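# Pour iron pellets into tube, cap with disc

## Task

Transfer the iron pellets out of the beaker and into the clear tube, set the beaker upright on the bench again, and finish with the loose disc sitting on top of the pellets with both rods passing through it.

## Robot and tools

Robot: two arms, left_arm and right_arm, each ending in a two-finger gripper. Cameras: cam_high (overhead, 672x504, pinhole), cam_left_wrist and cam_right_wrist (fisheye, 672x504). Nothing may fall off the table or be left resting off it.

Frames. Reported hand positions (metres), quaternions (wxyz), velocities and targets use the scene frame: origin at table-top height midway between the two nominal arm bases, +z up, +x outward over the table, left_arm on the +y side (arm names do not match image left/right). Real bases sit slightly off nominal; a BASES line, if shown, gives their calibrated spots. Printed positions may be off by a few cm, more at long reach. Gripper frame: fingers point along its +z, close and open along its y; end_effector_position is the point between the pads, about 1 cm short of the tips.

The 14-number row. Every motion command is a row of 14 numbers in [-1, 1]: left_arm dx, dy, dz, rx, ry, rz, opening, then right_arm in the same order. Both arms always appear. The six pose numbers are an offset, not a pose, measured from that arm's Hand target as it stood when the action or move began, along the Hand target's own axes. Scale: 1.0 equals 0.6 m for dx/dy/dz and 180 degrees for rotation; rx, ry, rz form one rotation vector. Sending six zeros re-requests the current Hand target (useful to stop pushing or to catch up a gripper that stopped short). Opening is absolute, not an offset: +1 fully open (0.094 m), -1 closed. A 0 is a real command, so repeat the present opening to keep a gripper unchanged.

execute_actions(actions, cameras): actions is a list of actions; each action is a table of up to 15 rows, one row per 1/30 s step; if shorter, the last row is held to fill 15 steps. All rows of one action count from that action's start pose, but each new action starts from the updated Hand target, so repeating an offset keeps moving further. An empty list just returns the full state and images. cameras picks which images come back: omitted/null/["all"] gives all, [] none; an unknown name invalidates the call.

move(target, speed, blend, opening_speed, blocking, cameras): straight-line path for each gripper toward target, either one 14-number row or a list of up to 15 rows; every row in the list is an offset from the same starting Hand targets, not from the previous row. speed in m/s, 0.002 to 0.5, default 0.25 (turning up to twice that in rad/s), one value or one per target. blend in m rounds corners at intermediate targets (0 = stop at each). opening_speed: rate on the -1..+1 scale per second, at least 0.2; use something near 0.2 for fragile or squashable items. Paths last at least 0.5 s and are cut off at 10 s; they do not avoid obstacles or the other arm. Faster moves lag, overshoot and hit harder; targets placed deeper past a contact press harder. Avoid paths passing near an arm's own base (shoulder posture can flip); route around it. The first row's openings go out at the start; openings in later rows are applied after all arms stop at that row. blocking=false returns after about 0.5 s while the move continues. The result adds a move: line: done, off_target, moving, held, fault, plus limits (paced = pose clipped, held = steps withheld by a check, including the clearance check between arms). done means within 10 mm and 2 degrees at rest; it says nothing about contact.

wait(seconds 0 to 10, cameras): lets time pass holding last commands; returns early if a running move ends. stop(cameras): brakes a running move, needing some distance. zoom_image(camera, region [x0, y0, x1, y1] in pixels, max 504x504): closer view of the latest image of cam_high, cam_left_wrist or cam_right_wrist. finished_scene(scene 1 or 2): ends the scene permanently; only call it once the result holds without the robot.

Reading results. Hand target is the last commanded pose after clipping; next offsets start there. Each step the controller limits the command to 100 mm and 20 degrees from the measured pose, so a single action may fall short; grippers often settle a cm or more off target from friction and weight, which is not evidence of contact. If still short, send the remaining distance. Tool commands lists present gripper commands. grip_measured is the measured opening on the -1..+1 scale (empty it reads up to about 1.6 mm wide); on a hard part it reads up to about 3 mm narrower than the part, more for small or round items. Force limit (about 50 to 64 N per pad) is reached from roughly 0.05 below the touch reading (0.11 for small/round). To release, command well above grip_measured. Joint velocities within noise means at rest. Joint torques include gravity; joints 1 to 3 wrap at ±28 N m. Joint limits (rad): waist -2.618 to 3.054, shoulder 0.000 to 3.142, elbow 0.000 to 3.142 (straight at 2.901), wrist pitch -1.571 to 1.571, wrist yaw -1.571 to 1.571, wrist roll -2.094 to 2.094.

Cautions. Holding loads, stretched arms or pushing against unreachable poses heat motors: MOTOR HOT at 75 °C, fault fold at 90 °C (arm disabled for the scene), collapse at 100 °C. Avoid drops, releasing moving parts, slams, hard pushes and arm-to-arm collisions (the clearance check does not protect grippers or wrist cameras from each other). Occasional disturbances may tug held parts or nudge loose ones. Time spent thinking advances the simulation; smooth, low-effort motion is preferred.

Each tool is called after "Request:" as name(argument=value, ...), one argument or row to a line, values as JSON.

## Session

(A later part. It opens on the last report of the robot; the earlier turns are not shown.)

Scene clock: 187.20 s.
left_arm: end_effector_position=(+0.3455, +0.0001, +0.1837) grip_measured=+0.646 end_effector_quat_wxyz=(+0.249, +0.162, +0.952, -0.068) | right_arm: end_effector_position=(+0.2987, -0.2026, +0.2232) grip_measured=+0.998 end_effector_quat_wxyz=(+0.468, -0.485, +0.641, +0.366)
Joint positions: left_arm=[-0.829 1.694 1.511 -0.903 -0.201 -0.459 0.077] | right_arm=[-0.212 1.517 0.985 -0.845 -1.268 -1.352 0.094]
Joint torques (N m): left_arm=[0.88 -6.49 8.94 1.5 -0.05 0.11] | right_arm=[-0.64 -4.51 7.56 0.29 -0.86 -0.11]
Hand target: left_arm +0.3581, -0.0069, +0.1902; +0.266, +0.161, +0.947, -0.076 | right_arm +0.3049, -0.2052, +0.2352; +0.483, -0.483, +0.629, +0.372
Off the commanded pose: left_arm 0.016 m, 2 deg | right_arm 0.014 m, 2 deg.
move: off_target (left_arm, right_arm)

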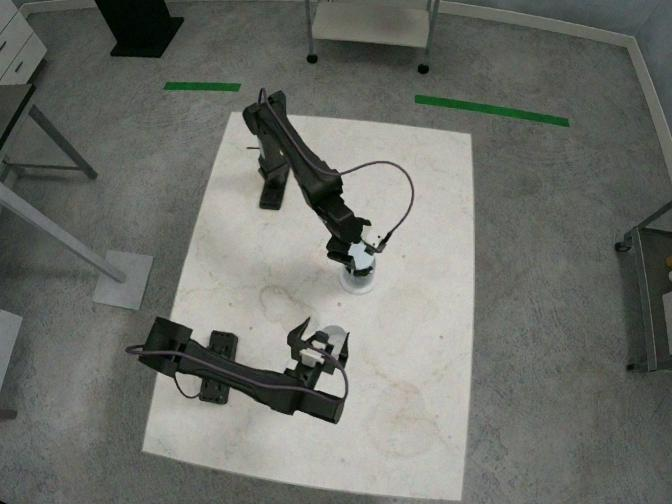

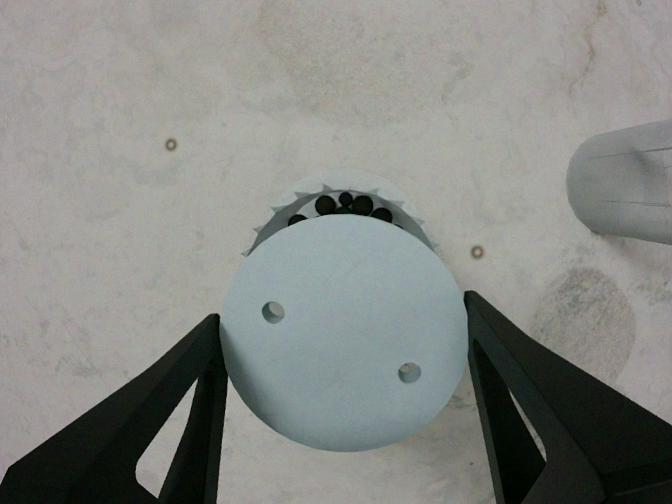

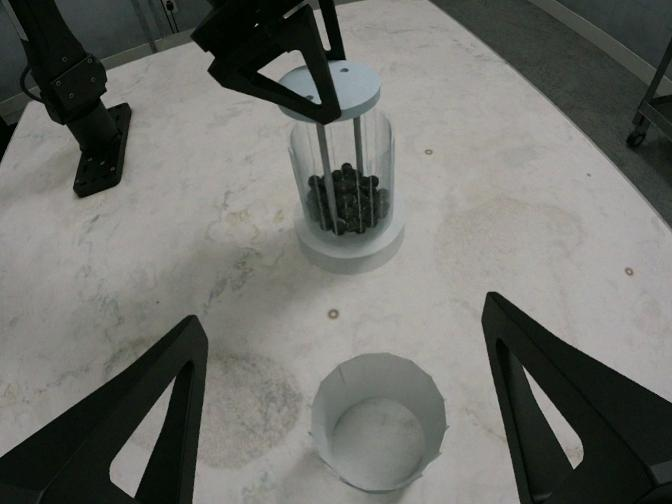

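Request:
move(
  target=[-0.01112, 0.00055, 0.00102, 0.00587, 0.00065, 0.00939, 0.58, 0, 0, 0, 0, 0, 0, 1.0],
  speed=0.05,
)

Request:
zoom_image(
  camera="cam_right_wrist",
  region=[270, 40, 400, 140],
)

Request:
zoom_image(
  camera="cam_left_wrist",
  region=[240, 280, 440, 400],
)

Scene clock: 196.53 s.
left_arm: end_effector_position=(+0.3530, -0.0001, +0.1846) grip_measured=+0.646 end_effector_quat_wxyz=(+0.247, +0.175, +0.950, -0.071) | right_arm: end_effector_position=(+0.2987, -0.2026, +0.2232) grip_measured=+0.998 end_effector_quat_wxyz=(+0.468, -0.485, +0.641, +0.366)
Joint positions: left_arm=[-0.805 1.71 1.534 -0.903 -0.176 -0.413 0.077] | right_arm=[-0.212 1.517 0.985 -0.845 -1.268 -1.352 0.094]
Joint torques (N m): left_arm=[0.64 -7.19 9.31 1.54 -0.04 0.11] | right_arm=[-0.7 -4.51 7.5 0.28 -0.87 -0.09]
Hand target: left_arm +0.3639, -0.0085, +0.1932; +0.264, +0.178, +0.944, -0.081 | right_arm +0.3049, -0.2052, +0.2352; +0.483, -0.483, +0.629, +0.372
Off the commanded pose: left_arm 0.016 m, 2 deg | right_arm 0.014 m, 2 deg.
move: off_target (left_arm, right_arm)

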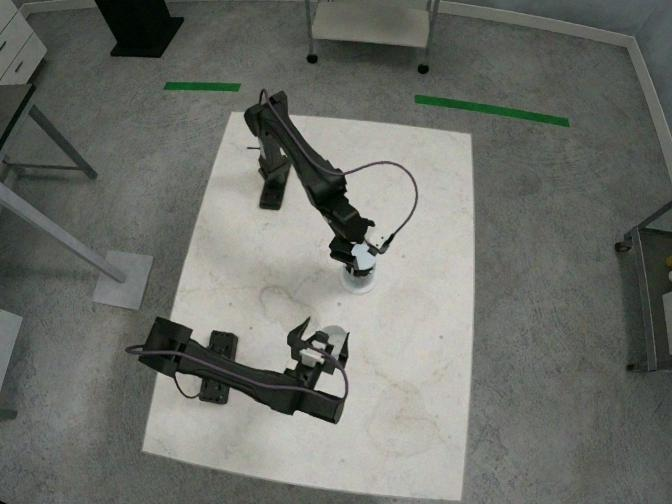

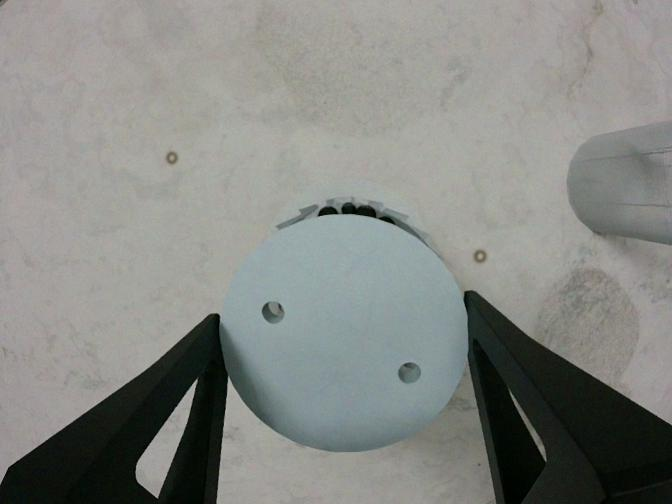

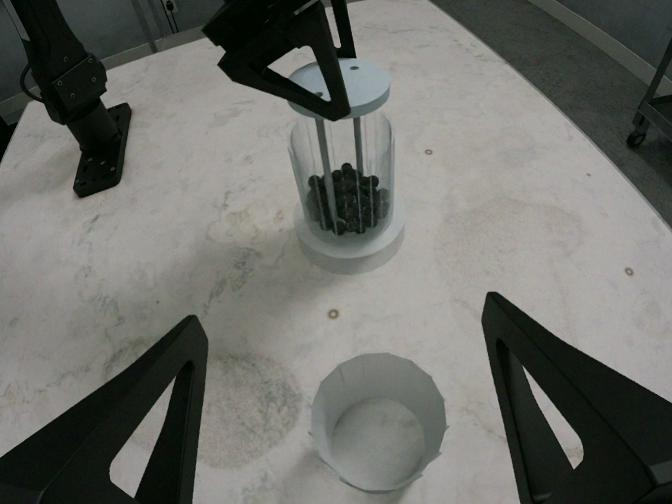

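Scaled by 3.877 from the camera's 672x504 image, which has a finer 960x720 frame.

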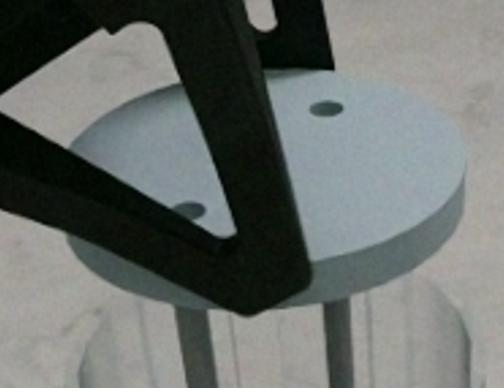

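Scaled by 2.520 from the camera's 672x504 image, which has a finer 960x720 frame.

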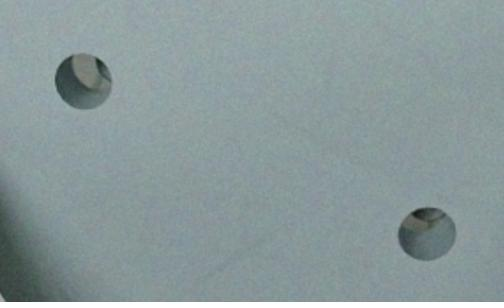

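Request:
zoom_image(
  camera="cam_left_wrist",
  region=[252, 292, 292, 332],
)

Request:
zoom_image(
  camera="cam_left_wrist",
  region=[389, 352, 429, 392],
)

Request:
zoom_image(
  camera="cam_left_wrist",
  region=[250, 170, 450, 270],
)

Request:
zoom_image(
  camera="cam_right_wrist",
  region=[300, 50, 380, 130],
)

Scaled by 12.600 from the camera's 672x504 image, which has a finer 960x720 frame.

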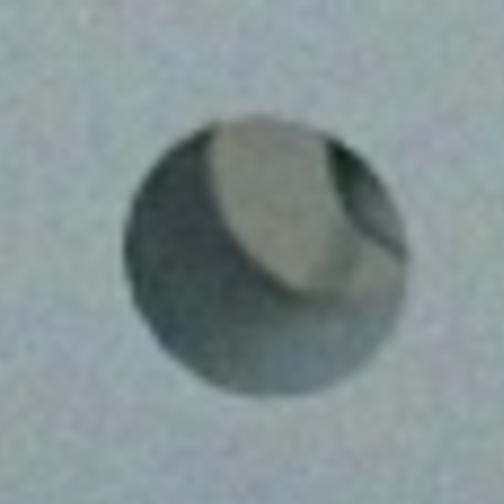

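Scaled by 12.600 from the camera's 672x504 image, which has a finer 960x720 frame.

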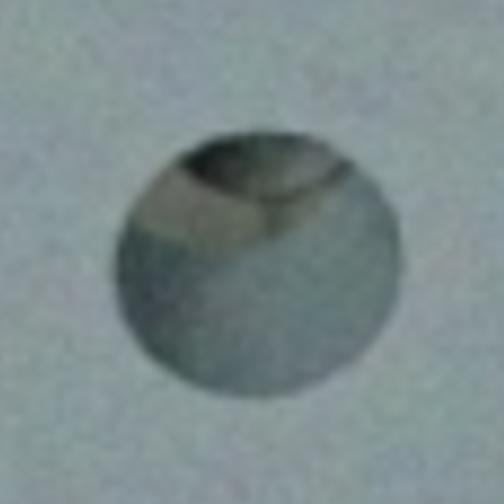

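Scaled by 2.520 from the camera's 672x504 image, which has a finer 960x720 frame.

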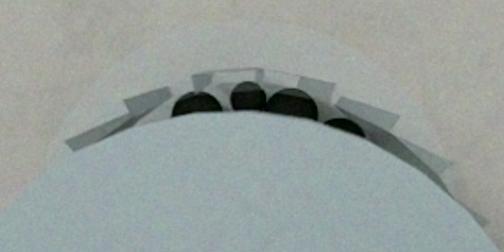

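Scaled by 6.300 from the camera's 672x504 image, which has a finer 960x720 frame.

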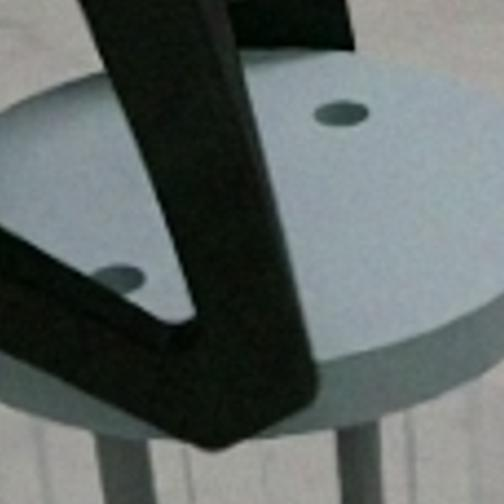

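Request:
move(
  target=[0.00382, -0.00962, -0.00171, 0.00352, 0.00039, 0.00564, 0.58, 0, 0, 0, 0, 0, 0, 1.0],
  speed=0.05,
)

Request:
zoom_image(
  camera="cam_left_wrist",
  region=[252, 292, 292, 332],
)

Request:
zoom_image(
  camera="cam_left_wrist",
  region=[389, 352, 429, 392],
)

Request:
zoom_image(
  camera="cam_right_wrist",
  region=[300, 50, 380, 130],
)

Scene clock: 203.97 s.
left_arm: end_effector_position=(+0.3525, -0.0007, +0.1845) grip_measured=+0.646 end_effector_quat_wxyz=(+0.246, +0.180, +0.950, -0.072) | right_arm: end_effector_position=(+0.2987, -0.2026, +0.2232) grip_measured=+0.998 end_effector_quat_wxyz=(+0.468, -0.485, +0.641, +0.366)
Joint positions: left_arm=[-0.805 1.71 1.534 -0.903 -0.172 -0.405 0.077] | right_arm=[-0.212 1.517 0.985 -0.845 -1.268 -1.352 0.094]
Joint torques (N m): left_arm=[-0.65 -7.28 8.84 1.54 -0.02 0.07] | right_arm=[-0.55 -4.53 7.46 0.29 -0.88 -0.11]
Hand target: left_arm +0.3594, -0.0129, +0.1932; +0.264, +0.188, +0.943, -0.084 | right_arm +0.3049, -0.2052, +0.2352; +0.483, -0.483, +0.629, +0.372
Off the commanded pose: left_arm 0.017 m, 3 deg | right_arm 0.014 m, 2 deg.
move: off_target (left_arm, right_arm)

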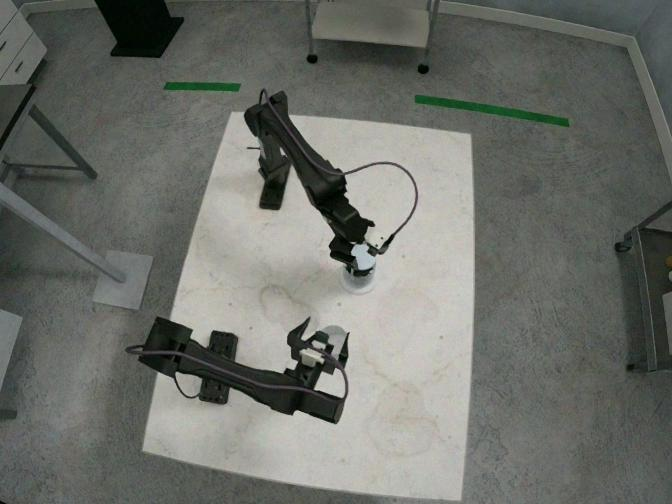

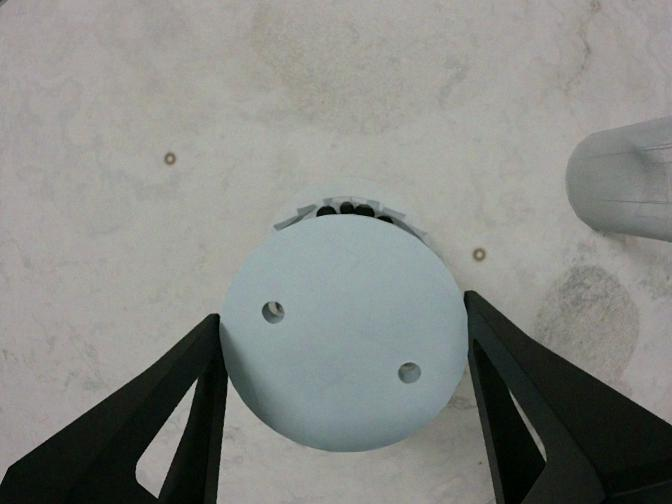

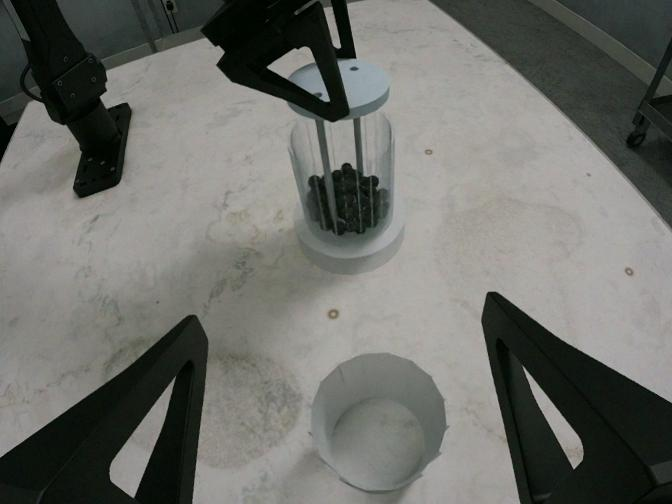

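Scaled by 12.600 from the camera's 672x504 image, which has a finer 960x720 frame.

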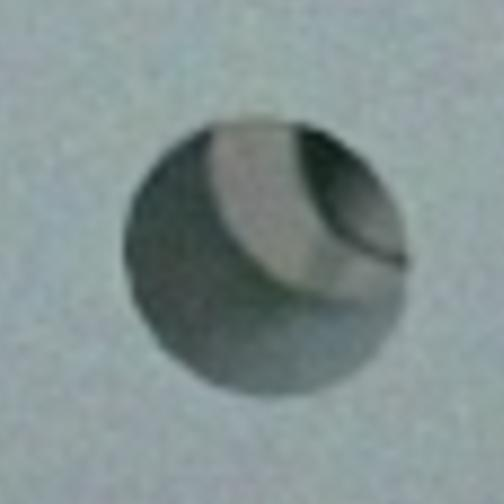

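Scaled by 12.600 from the camera's 672x504 image, which has a finer 960x720 frame.

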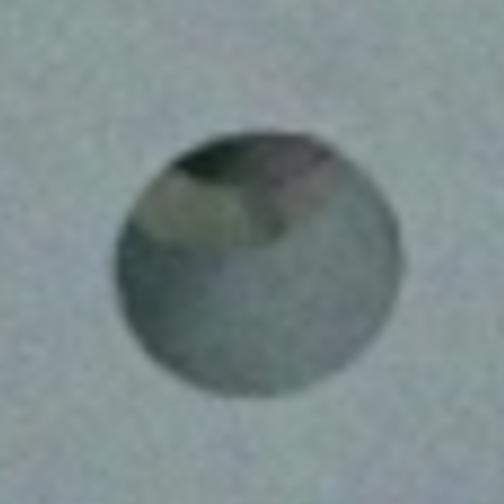

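Scaled by 6.300 from the camera's 672x504 image, which has a finer 960x720 frame.

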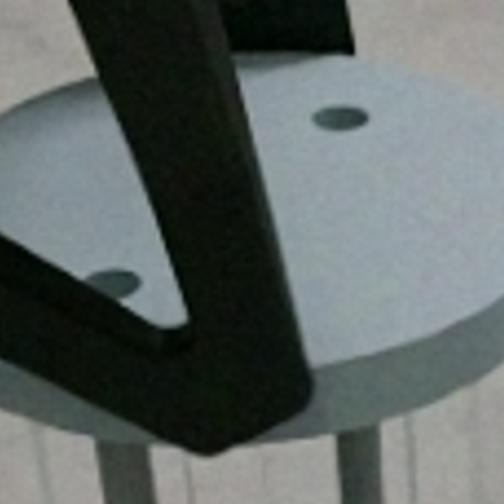

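Request:
move(
  target=[0.00177, -0.00462, -0.00078, 0, 0, 0, 0.58, 0, 0, 0, 0, 0, 0, 1.0],
  speed=0.05,
)

Request:
zoom_image(
  camera="cam_left_wrist",
  region=[252, 292, 292, 332],
)

Request:
zoom_image(
  camera="cam_left_wrist",
  region=[389, 352, 429, 392],
)

Request:
zoom_image(
  camera="cam_right_wrist",
  region=[300, 50, 380, 130],
)

Scene clock: 207.20 s.
left_arm: end_effector_position=(+0.3507, -0.0026, +0.1845) grip_measured=+0.646 end_effector_quat_wxyz=(+0.246, +0.182, +0.949, -0.073) | right_arm: end_effector_position=(+0.2987, -0.2026, +0.2232) grip_measured=+0.998 end_effector_quat_wxyz=(+0.468, -0.485, +0.641, +0.366)
Joint positions: left_arm=[-0.812 1.71 1.534 -0.903 -0.172 -0.405 0.077] | right_arm=[-0.212 1.517 0.985 -0.845 -1.268 -1.352 0.094]
Joint torques (N m): left_arm=[-0.65 -7.17 8.85 1.51 -0.09 0] | right_arm=[-0.75 -4.64 7.51 0.27 -0.84 -0.1]
Hand target: left_arm +0.3572, -0.0150, +0.1932; +0.264, +0.188, +0.943, -0.084 | right_arm +0.3049, -0.2052, +0.2352; +0.483, -0.483, +0.629, +0.372
Off the commanded pose: left_arm 0.016 m, 3 deg | right_arm 0.014 m, 2 deg.
move: off_target (left_arm, right_arm)

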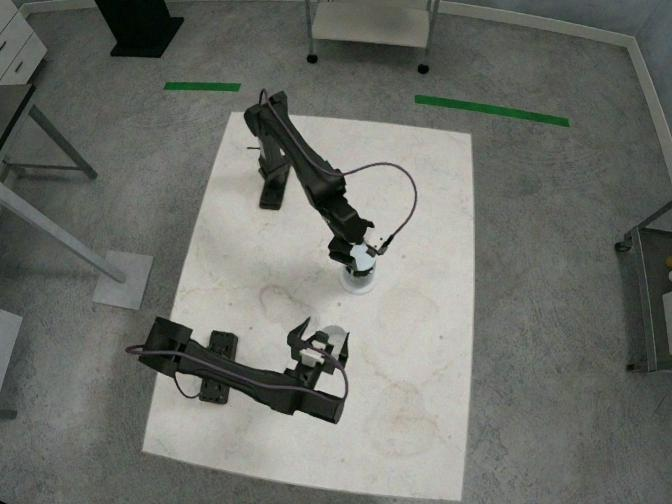

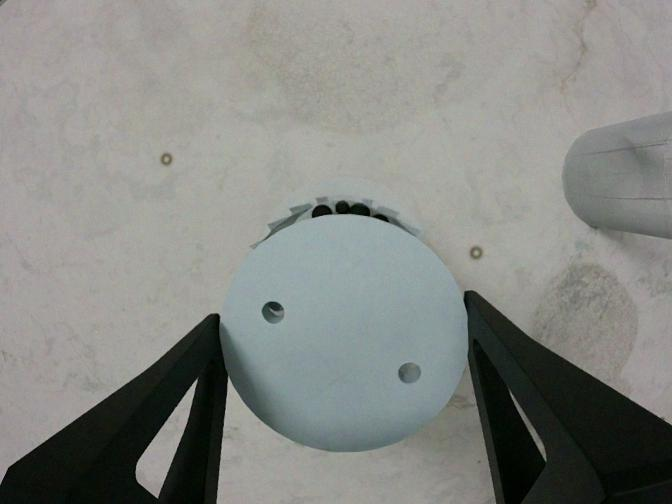

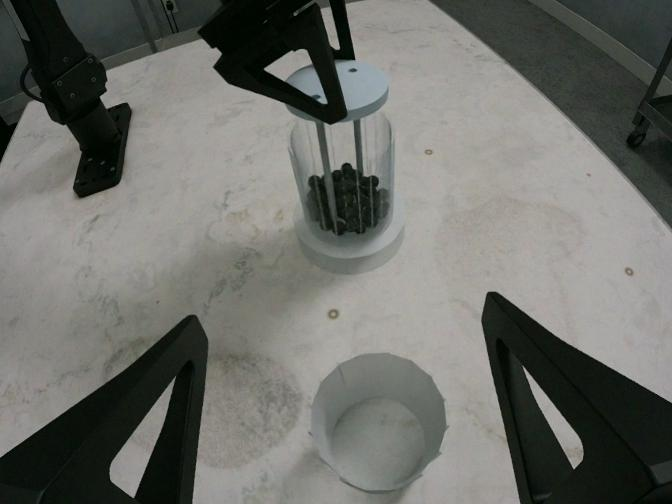

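Scaled by 12.600 from the camera's 672x504 image, which has a finer 960x720 frame.

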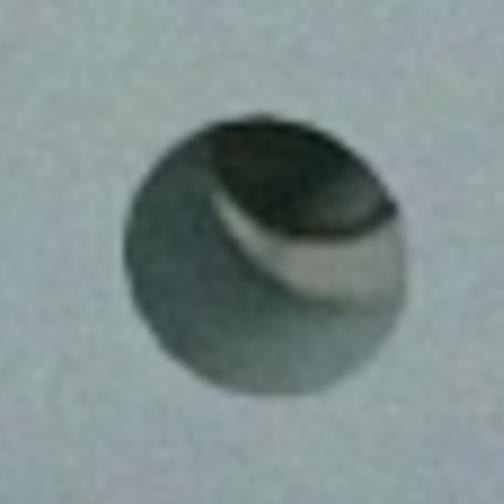

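Scaled by 12.600 from the camera's 672x504 image, which has a finer 960x720 frame.

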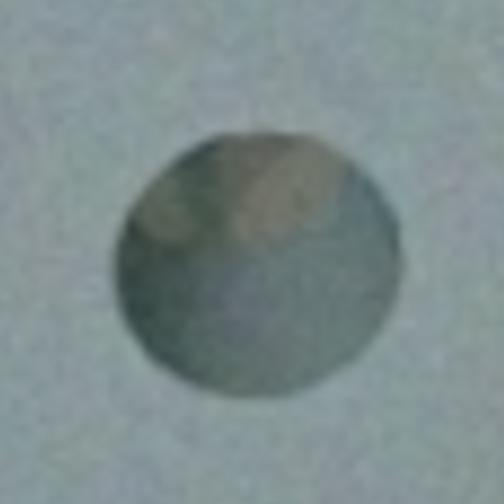

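Scaled by 6.300 from the camera's 672x504 image, which has a finer 960x720 frame.

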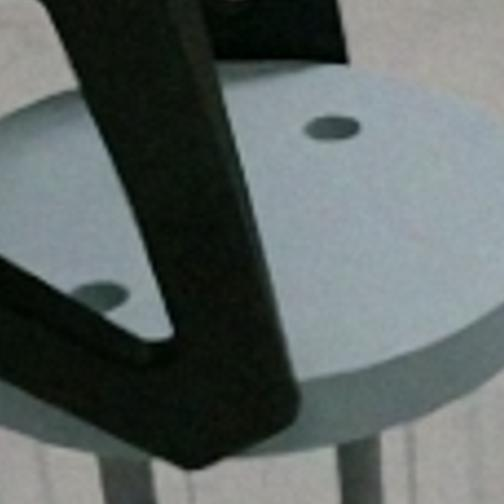

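Request:
move(
  target=[-0.00462, 0.012, 0.00203, 0, 0, 0, 0.58, 0, 0, 0, 0, 0, 0, 1.0],
  speed=0.03,
)

Request:
zoom_image(
  camera="cam_left_wrist",
  region=[252, 292, 292, 332],
)

Request:
zoom_image(
  camera="cam_left_wrist",
  region=[389, 352, 429, 392],
)

Request:
zoom_image(
  camera="cam_right_wrist",
  region=[300, 50, 380, 130],
)

Scene clock: 210.10 s.
left_arm: end_effector_position=(+0.3498, -0.0036, +0.1843) grip_measured=+0.646 end_effector_quat_wxyz=(+0.244, +0.189, +0.948, -0.074) | right_arm: end_effector_position=(+0.2987, -0.2026, +0.2232) grip_measured=+0.998 end_effector_quat_wxyz=(+0.468, -0.485, +0.641, +0.366)
Joint positions: left_arm=[-0.812 1.71 1.534 -0.903 -0.164 -0.393 0.077] | right_arm=[-0.212 1.517 0.985 -0.845 -1.268 -1.352 0.094]
Joint torques (N m): left_arm=[0.8 -7.28 8.81 1.56 -0.04 0.08] | right_arm=[-0.76 -4.62 7.47 0.31 -0.84 -0.11]
Hand target: left_arm +0.3629, -0.0096, +0.1932; +0.264, +0.188, +0.943, -0.084 | right_arm +0.3049, -0.2052, +0.2352; +0.483, -0.483, +0.629, +0.372
Off the commanded pose: left_arm 0.017 m, 3 deg | right_arm 0.014 m, 2 deg.
move: off_target (left_arm, right_arm)

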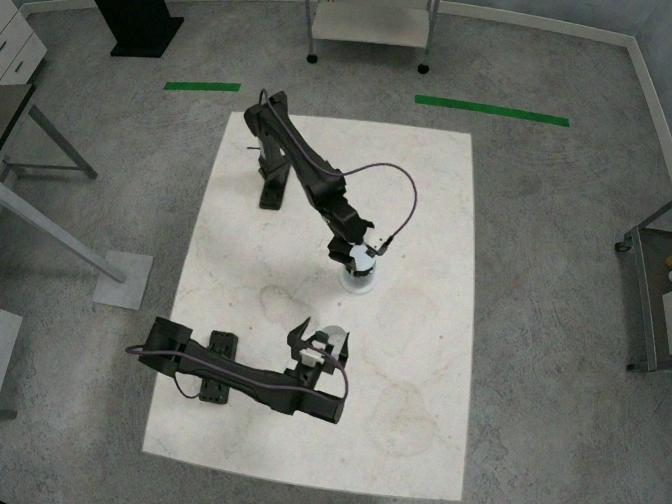

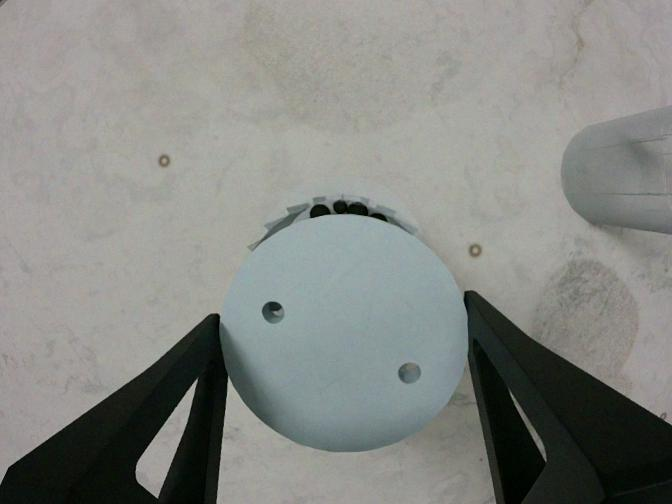

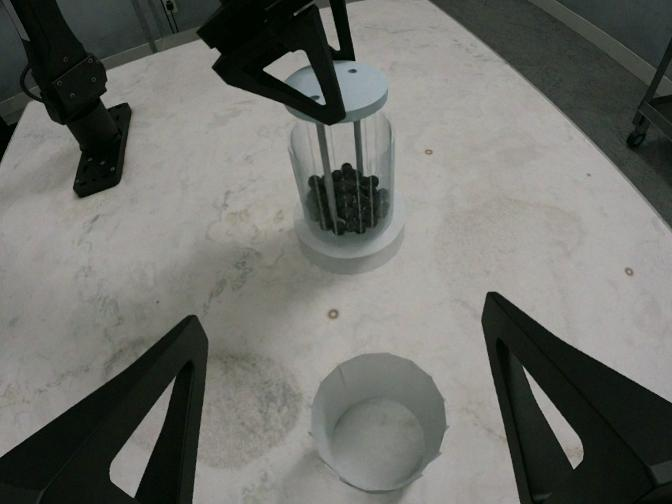

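Scaled by 12.600 from the camera's 672x504 image, which has a finer 960x720 frame.

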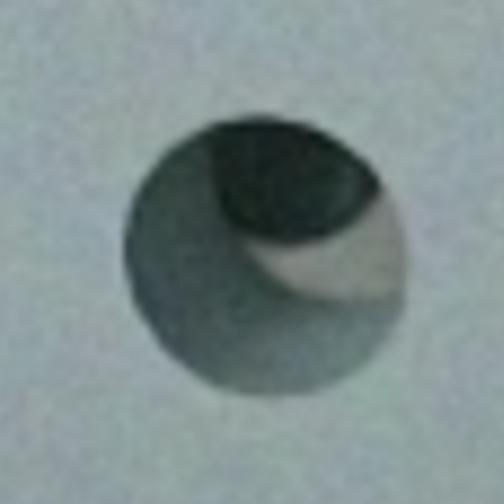

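Scaled by 12.600 from the camera's 672x504 image, which has a finer 960x720 frame.

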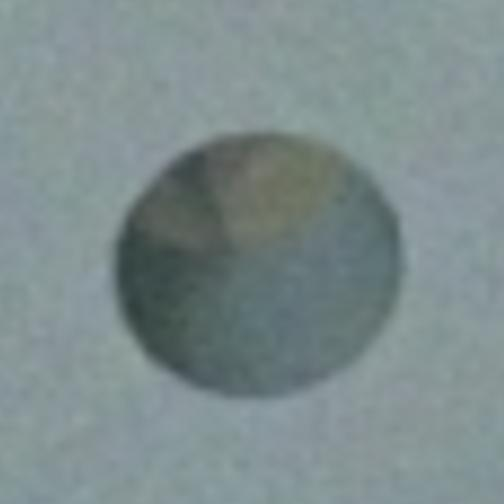

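Scaled by 6.300 from the camera's 672x504 image, which has a finer 960x720 frame.

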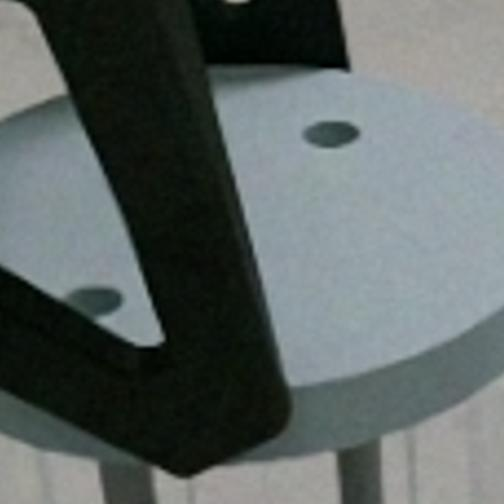

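Request:
move(
  target=[-0.00043, 0.00107, 0.00019, 0, 0, 0, 0.58, 0, 0, 0, 0, 0, 0, 1.0],
  speed=0.03,
  cameras=["cam_left_wrist"],
)

Request:
zoom_image(
  camera="cam_left_wrist",
  region=[252, 292, 292, 332],
)

Request:
zoom_image(
  camera="cam_left_wrist",
  region=[389, 352, 429, 392],
)

Scene clock: 214.03 s.
left_arm: end_effector_position=(+0.3511, -0.0022, +0.1843) grip_measured=+0.646 end_effector_quat_wxyz=(+0.245, +0.188, +0.948, -0.073) | right_arm: end_effector_position=(+0.2987, -0.2026, +0.2232) grip_measured=+0.998 end_effector_quat_wxyz=(+0.468, -0.485, +0.641, +0.366)
Joint positions: left_arm=[-0.807 1.71 1.534 -0.903 -0.164 -0.391 0.077] | right_arm=[-0.212 1.517 0.985 -0.845 -1.268 -1.352 0.094]
Joint torques (N m): left_arm=[0.81 -7.23 8.53 1.55 -0.05 0.11] | right_arm=[-0.81 -4.52 7.57 0.29 -0.86 -0.1]
Hand target: left_arm +0.3634, -0.0091, +0.1932; +0.264, +0.188, +0.943, -0.084 | right_arm +0.3049, -0.2052, +0.2352; +0.483, -0.483, +0.629, +0.372
Off the commanded pose: left_arm 0.017 m, 3 deg | right_arm 0.014 m, 2 deg.
move: off_target (left_arm, right_arm)
Images, in order: cam_left_wrist.

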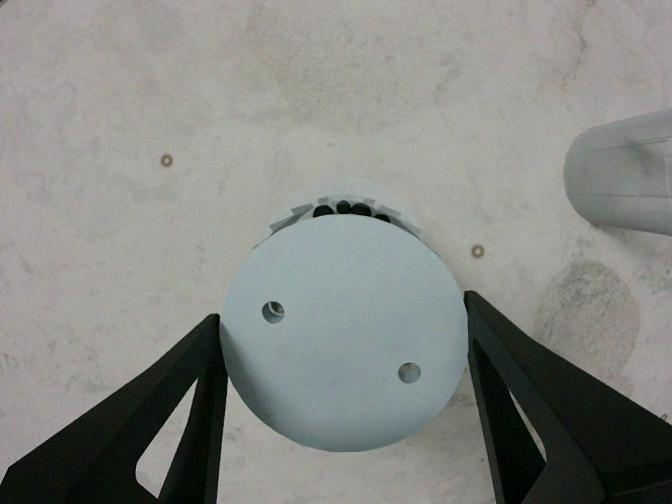

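Scaled by 12.600 from the camera's 672x504 image, which has a finer 960x720 frame.

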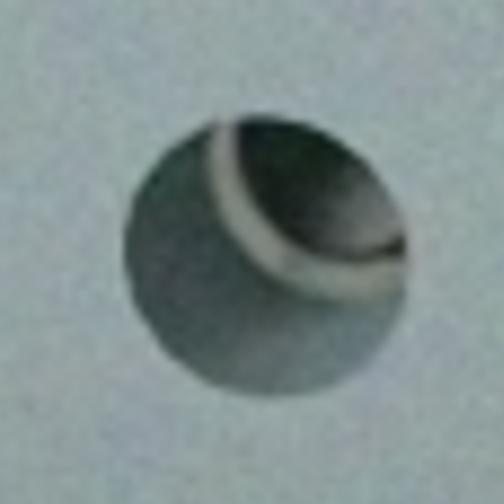

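Scaled by 12.600 from the camera's 672x504 image, which has a finer 960x720 frame.

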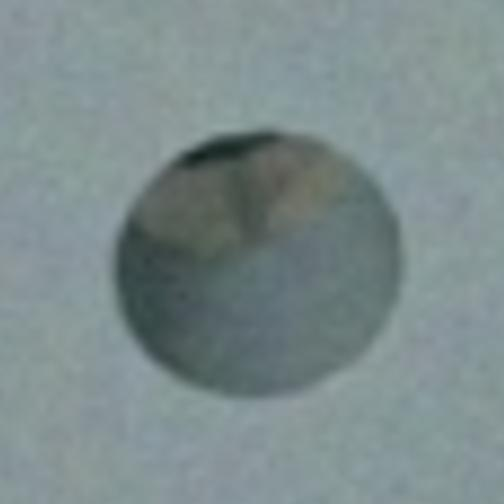

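Request:
move(
  target=[0.004, -0.01028, -0.00178, -0.00146, -0.00016, -0.00236, 0.58, 0, 0, 0, 0, 0, 0, 1.0],
  speed=0.03,
  cameras=["cam_left_wrist"],
)

Request:
zoom_image(
  camera="cam_left_wrist",
  region=[252, 292, 292, 332],
)

Request:
zoom_image(
  camera="cam_left_wrist",
  region=[389, 352, 429, 392],
)

Scene clock: 217.90 s.
left_arm: end_effector_position=(+0.3509, -0.0024, +0.1843) grip_measured=+0.646 end_effector_quat_wxyz=(+0.244, +0.188, +0.948, -0.074) | right_arm: end_effector_position=(+0.2987, -0.2026, +0.2232) grip_measured=+0.998 end_effector_quat_wxyz=(+0.468, -0.485, +0.641, +0.366)
Joint positions: left_arm=[-0.807 1.71 1.534 -0.903 -0.162 -0.391 0.077] | right_arm=[-0.212 1.517 0.985 -0.845 -1.268 -1.352 0.094]
Joint torques (N m): left_arm=[-0.88 -6.87 9.1 1.52 -0.18 -0.07] | right_arm=[-0.72 -4.63 7.49 0.32 -0.87 -0.11]
Hand target: left_arm +0.3585, -0.0137, +0.1932; +0.264, +0.183, +0.943, -0.082 | right_arm +0.3049, -0.2052, +0.2352; +0.483, -0.483, +0.629, +0.372
Off the commanded pose: left_arm 0.016 m, 3 deg | right_arm 0.014 m, 2 deg.
move: off_target (left_arm, right_arm)
Images, in order: cam_left_wrist.

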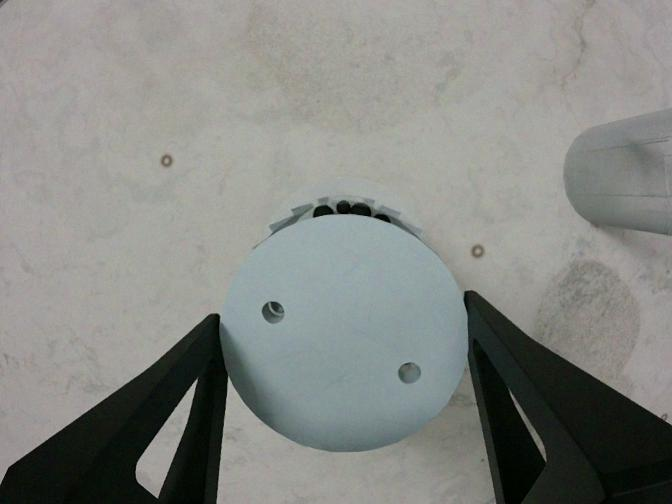

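Scaled by 12.600 from the camera's 672x504 image, which has a finer 960x720 frame.

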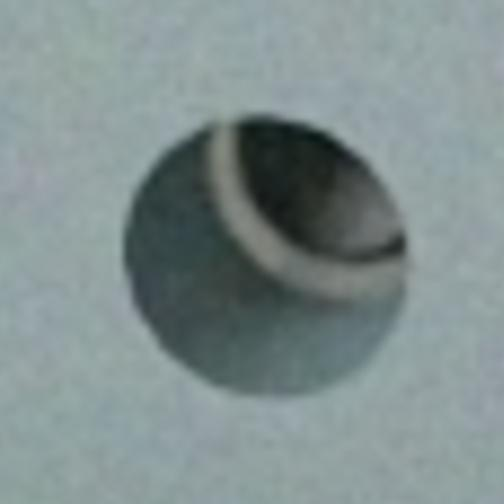

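Scaled by 12.600 from the camera's 672x504 image, which has a finer 960x720 frame.

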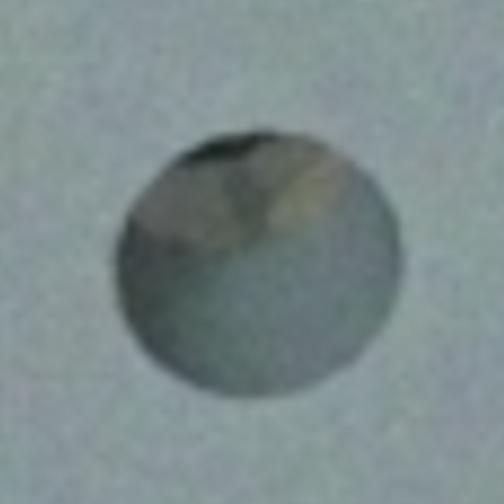

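Request:
move(
  target=[-0.00078, 0.002, 0.00035, -0.00398, -0.00045, -0.00641, 0.58, 0, 0, 0, 0, 0, 0, 1.0],
  speed=0.03,
  cameras=["cam_left_wrist"],
)

Request:
zoom_image(
  camera="cam_left_wrist",
  region=[252, 292, 292, 332],
)

Request:
zoom_image(
  camera="cam_left_wrist",
  region=[389, 352, 429, 392],
)

Scene clock: 219.87 s.
left_arm: end_effector_position=(+0.3528, -0.0017, +0.1862) grip_measured=+0.646 end_effector_quat_wxyz=(+0.248, +0.178, +0.949, -0.073) | right_arm: end_effector_position=(+0.2987, -0.2026, +0.2232) grip_measured=+0.998 end_effector_quat_wxyz=(+0.468, -0.485, +0.641, +0.366)
Joint positions: left_arm=[-0.807 1.71 1.539 -0.903 -0.173 -0.408 0.077] | right_arm=[-0.212 1.517 0.985 -0.845 -1.268 -1.352 0.094]
Joint torques (N m): left_arm=[-1.06 -6.68 9.16 1.5 -0.23 -0.13] | right_arm=[-0.66 -4.53 7.47 0.3 -0.87 -0.09]
Hand target: left_arm +0.3595, -0.0128, +0.1932; +0.265, +0.172, +0.945, -0.079 | right_arm +0.3049, -0.2052, +0.2352; +0.483, -0.483, +0.629, +0.372
Off the commanded pose: left_arm 0.015 m, 2 deg | right_arm 0.014 m, 2 deg.
move: off_target (left_arm, right_arm)
Images, in order: cam_left_wrist.

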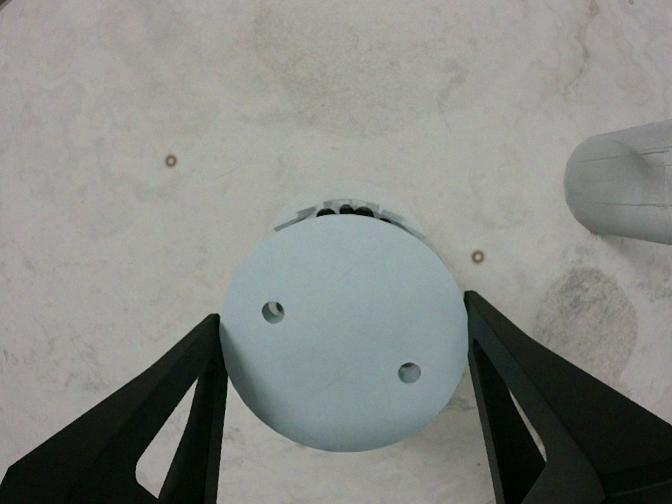

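Scaled by 12.600 from the camera's 672x504 image, which has a finer 960x720 frame.

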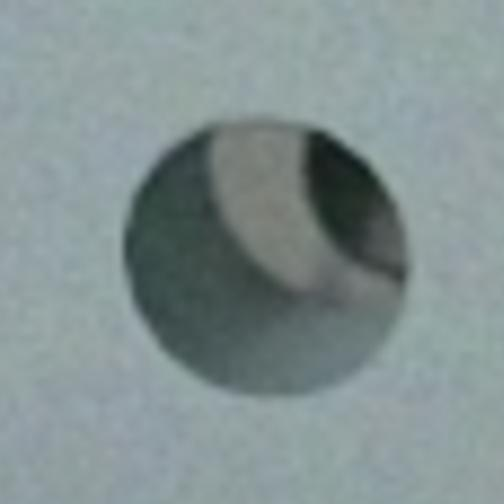

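Scaled by 12.600 from the camera's 672x504 image, which has a finer 960x720 frame.

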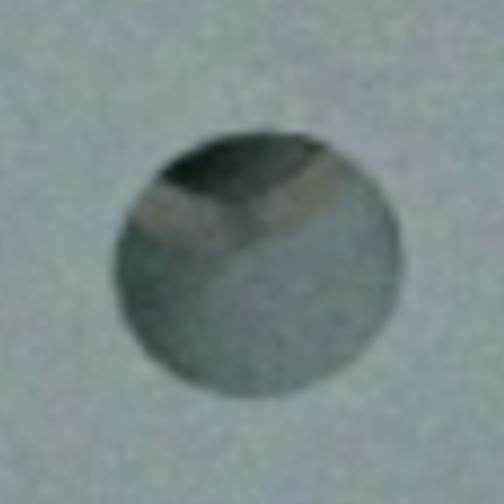

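Request:
move(
  target=[0.00048, -0.00125, -0.0002, 0, 0, 0, 0.58, 0, 0, 0, 0, 0, 0, 1.0],
  speed=0.03,
  cameras=["cam_left_wrist"],
)

Request:
zoom_image(
  camera="cam_left_wrist",
  region=[252, 292, 292, 332],
)

Request:
zoom_image(
  camera="cam_left_wrist",
  region=[389, 352, 429, 392],
)

Scene clock: 225.03 s.
left_arm: end_effector_position=(+0.3512, -0.0034, +0.1863) grip_measured=+0.646 end_effector_quat_wxyz=(+0.248, +0.180, +0.949, -0.073) | right_arm: end_effector_position=(+0.2987, -0.2026, +0.2232) grip_measured=+0.998 end_effector_quat_wxyz=(+0.469, -0.486, +0.641, +0.366)
Joint positions: left_arm=[-0.813 1.71 1.539 -0.903 -0.175 -0.41 0.077] | right_arm=[-0.212 1.517 0.985 -0.845 -1.268 -1.353 0.094]
Joint torques (N m): left_arm=[-1.03 -6.57 9.2 1.48 -0.24 -0.11] | right_arm=[-0.75 -4.64 7.5 0.26 -0.86 -0.11]
Hand target: left_arm +0.3589, -0.0134, +0.1932; +0.265, +0.172, +0.945, -0.079 | right_arm +0.3049, -0.2052, +0.2352; +0.483, -0.483, +0.629, +0.372
Off the commanded pose: left_arm 0.014 m, 2 deg | right_arm 0.014 m, 2 deg.
move: off_target (left_arm, right_arm)
Images, in order: cam_left_wrist.

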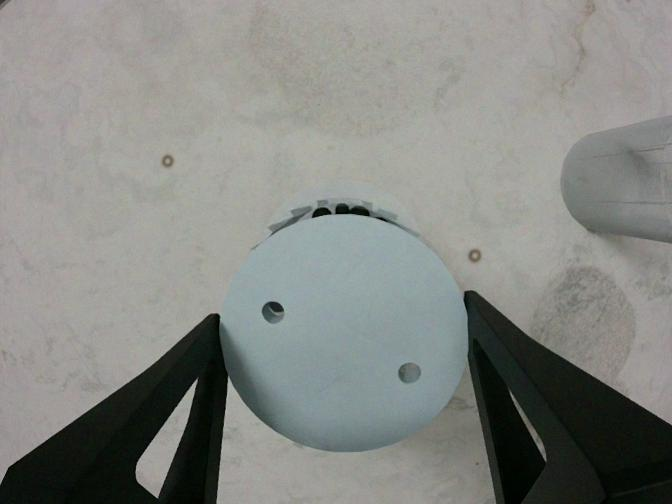

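Scaled by 12.600 from the camera's 672x504 image, which has a finer 960x720 frame.

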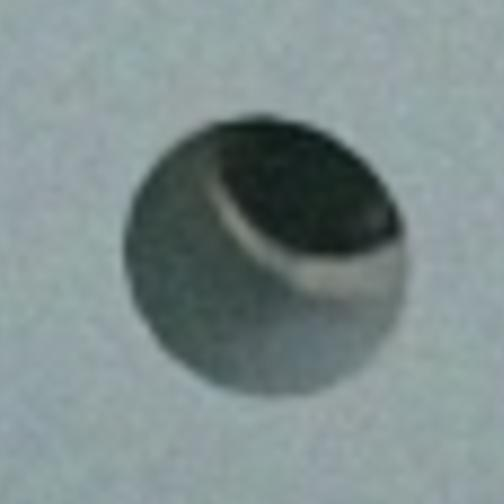

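Scaled by 12.600 from the camera's 672x504 image, which has a finer 960x720 frame.

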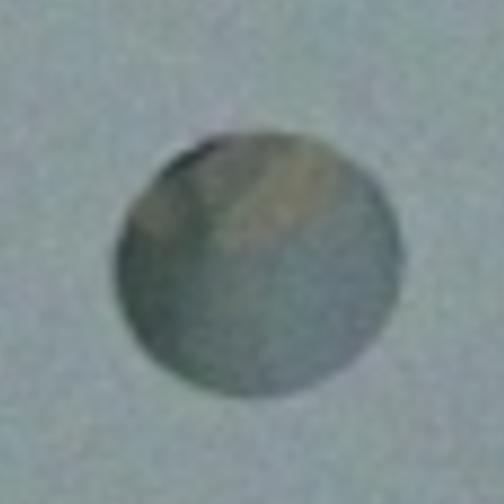

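Request:
move(
  target=[0.02017, 0.00695, 0.01305, -0.00117, -0.00013, -0.00188, 0.58, 0, 0, 0, 0, 0, 0, 1.0],
  speed=0.03,
  cameras=["cam_left_wrist"],
)

Request:
zoom_image(
  camera="cam_left_wrist",
  region=[252, 292, 292, 332],
)

Request:
zoom_image(
  camera="cam_left_wrist",
  region=[389, 352, 429, 392],
)

Scene clock: 228.03 s.
left_arm: end_effector_position=(+0.3555, -0.0055, +0.1825) grip_measured=+0.646 end_effector_quat_wxyz=(+0.265, +0.177, +0.945, -0.069) | right_arm: end_effector_position=(+0.2987, -0.2026, +0.2232) grip_measured=+0.998 end_effector_quat_wxyz=(+0.469, -0.486, +0.641, +0.366)
Joint positions: left_arm=[-0.822 1.709 1.508 -0.852 -0.207 -0.415 0.077] | right_arm=[-0.212 1.517 0.985 -0.845 -1.268 -1.353 0.094]
Joint torques (N m): left_arm=[-0.59 -9.14 4.72 1.49 -0.02 -0.17] | right_arm=[-0.75 -4.44 7.46 0.29 -0.86 -0.08]
Hand target: left_arm +0.3545, -0.0080, +0.1799; +0.265, +0.169, +0.946, -0.078 | right_arm +0.3049, -0.2052, +0.2352; +0.483, -0.483, +0.629, +0.372
Off the commanded pose: left_arm 0.004 m, 1 deg | right_arm 0.014 m, 2 deg.
move: off_target (right_arm)
Images, in order: cam_left_wrist.

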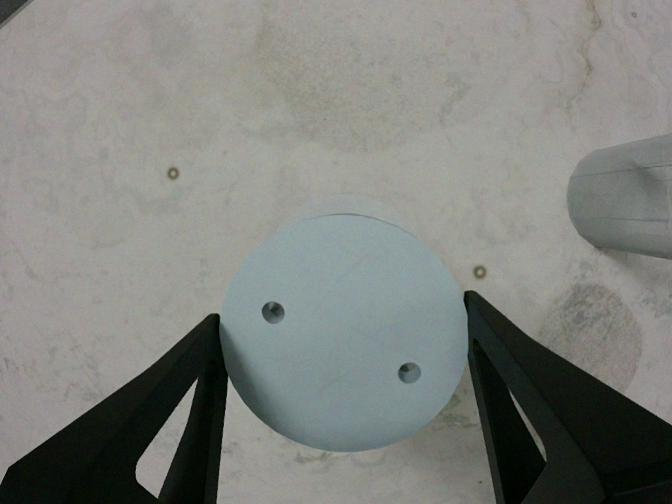

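Scaled by 12.600 from the camera's 672x504 image, which has a finer 960x720 frame.

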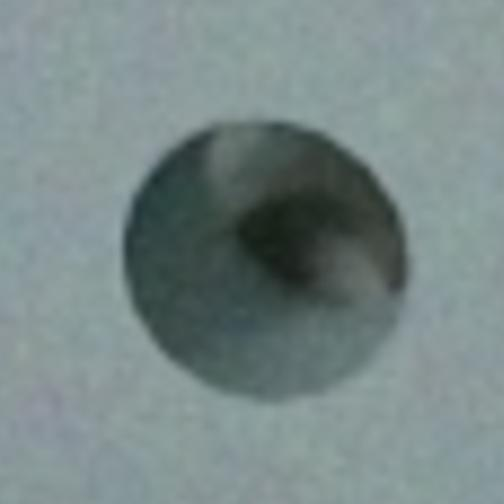

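Scaled by 12.600 from the camera's 672x504 image, which has a finer 960x720 frame.

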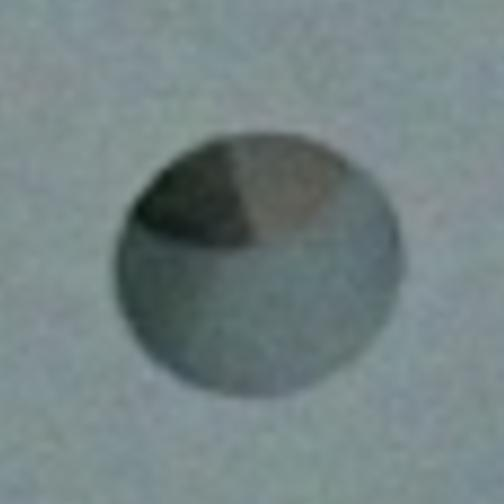

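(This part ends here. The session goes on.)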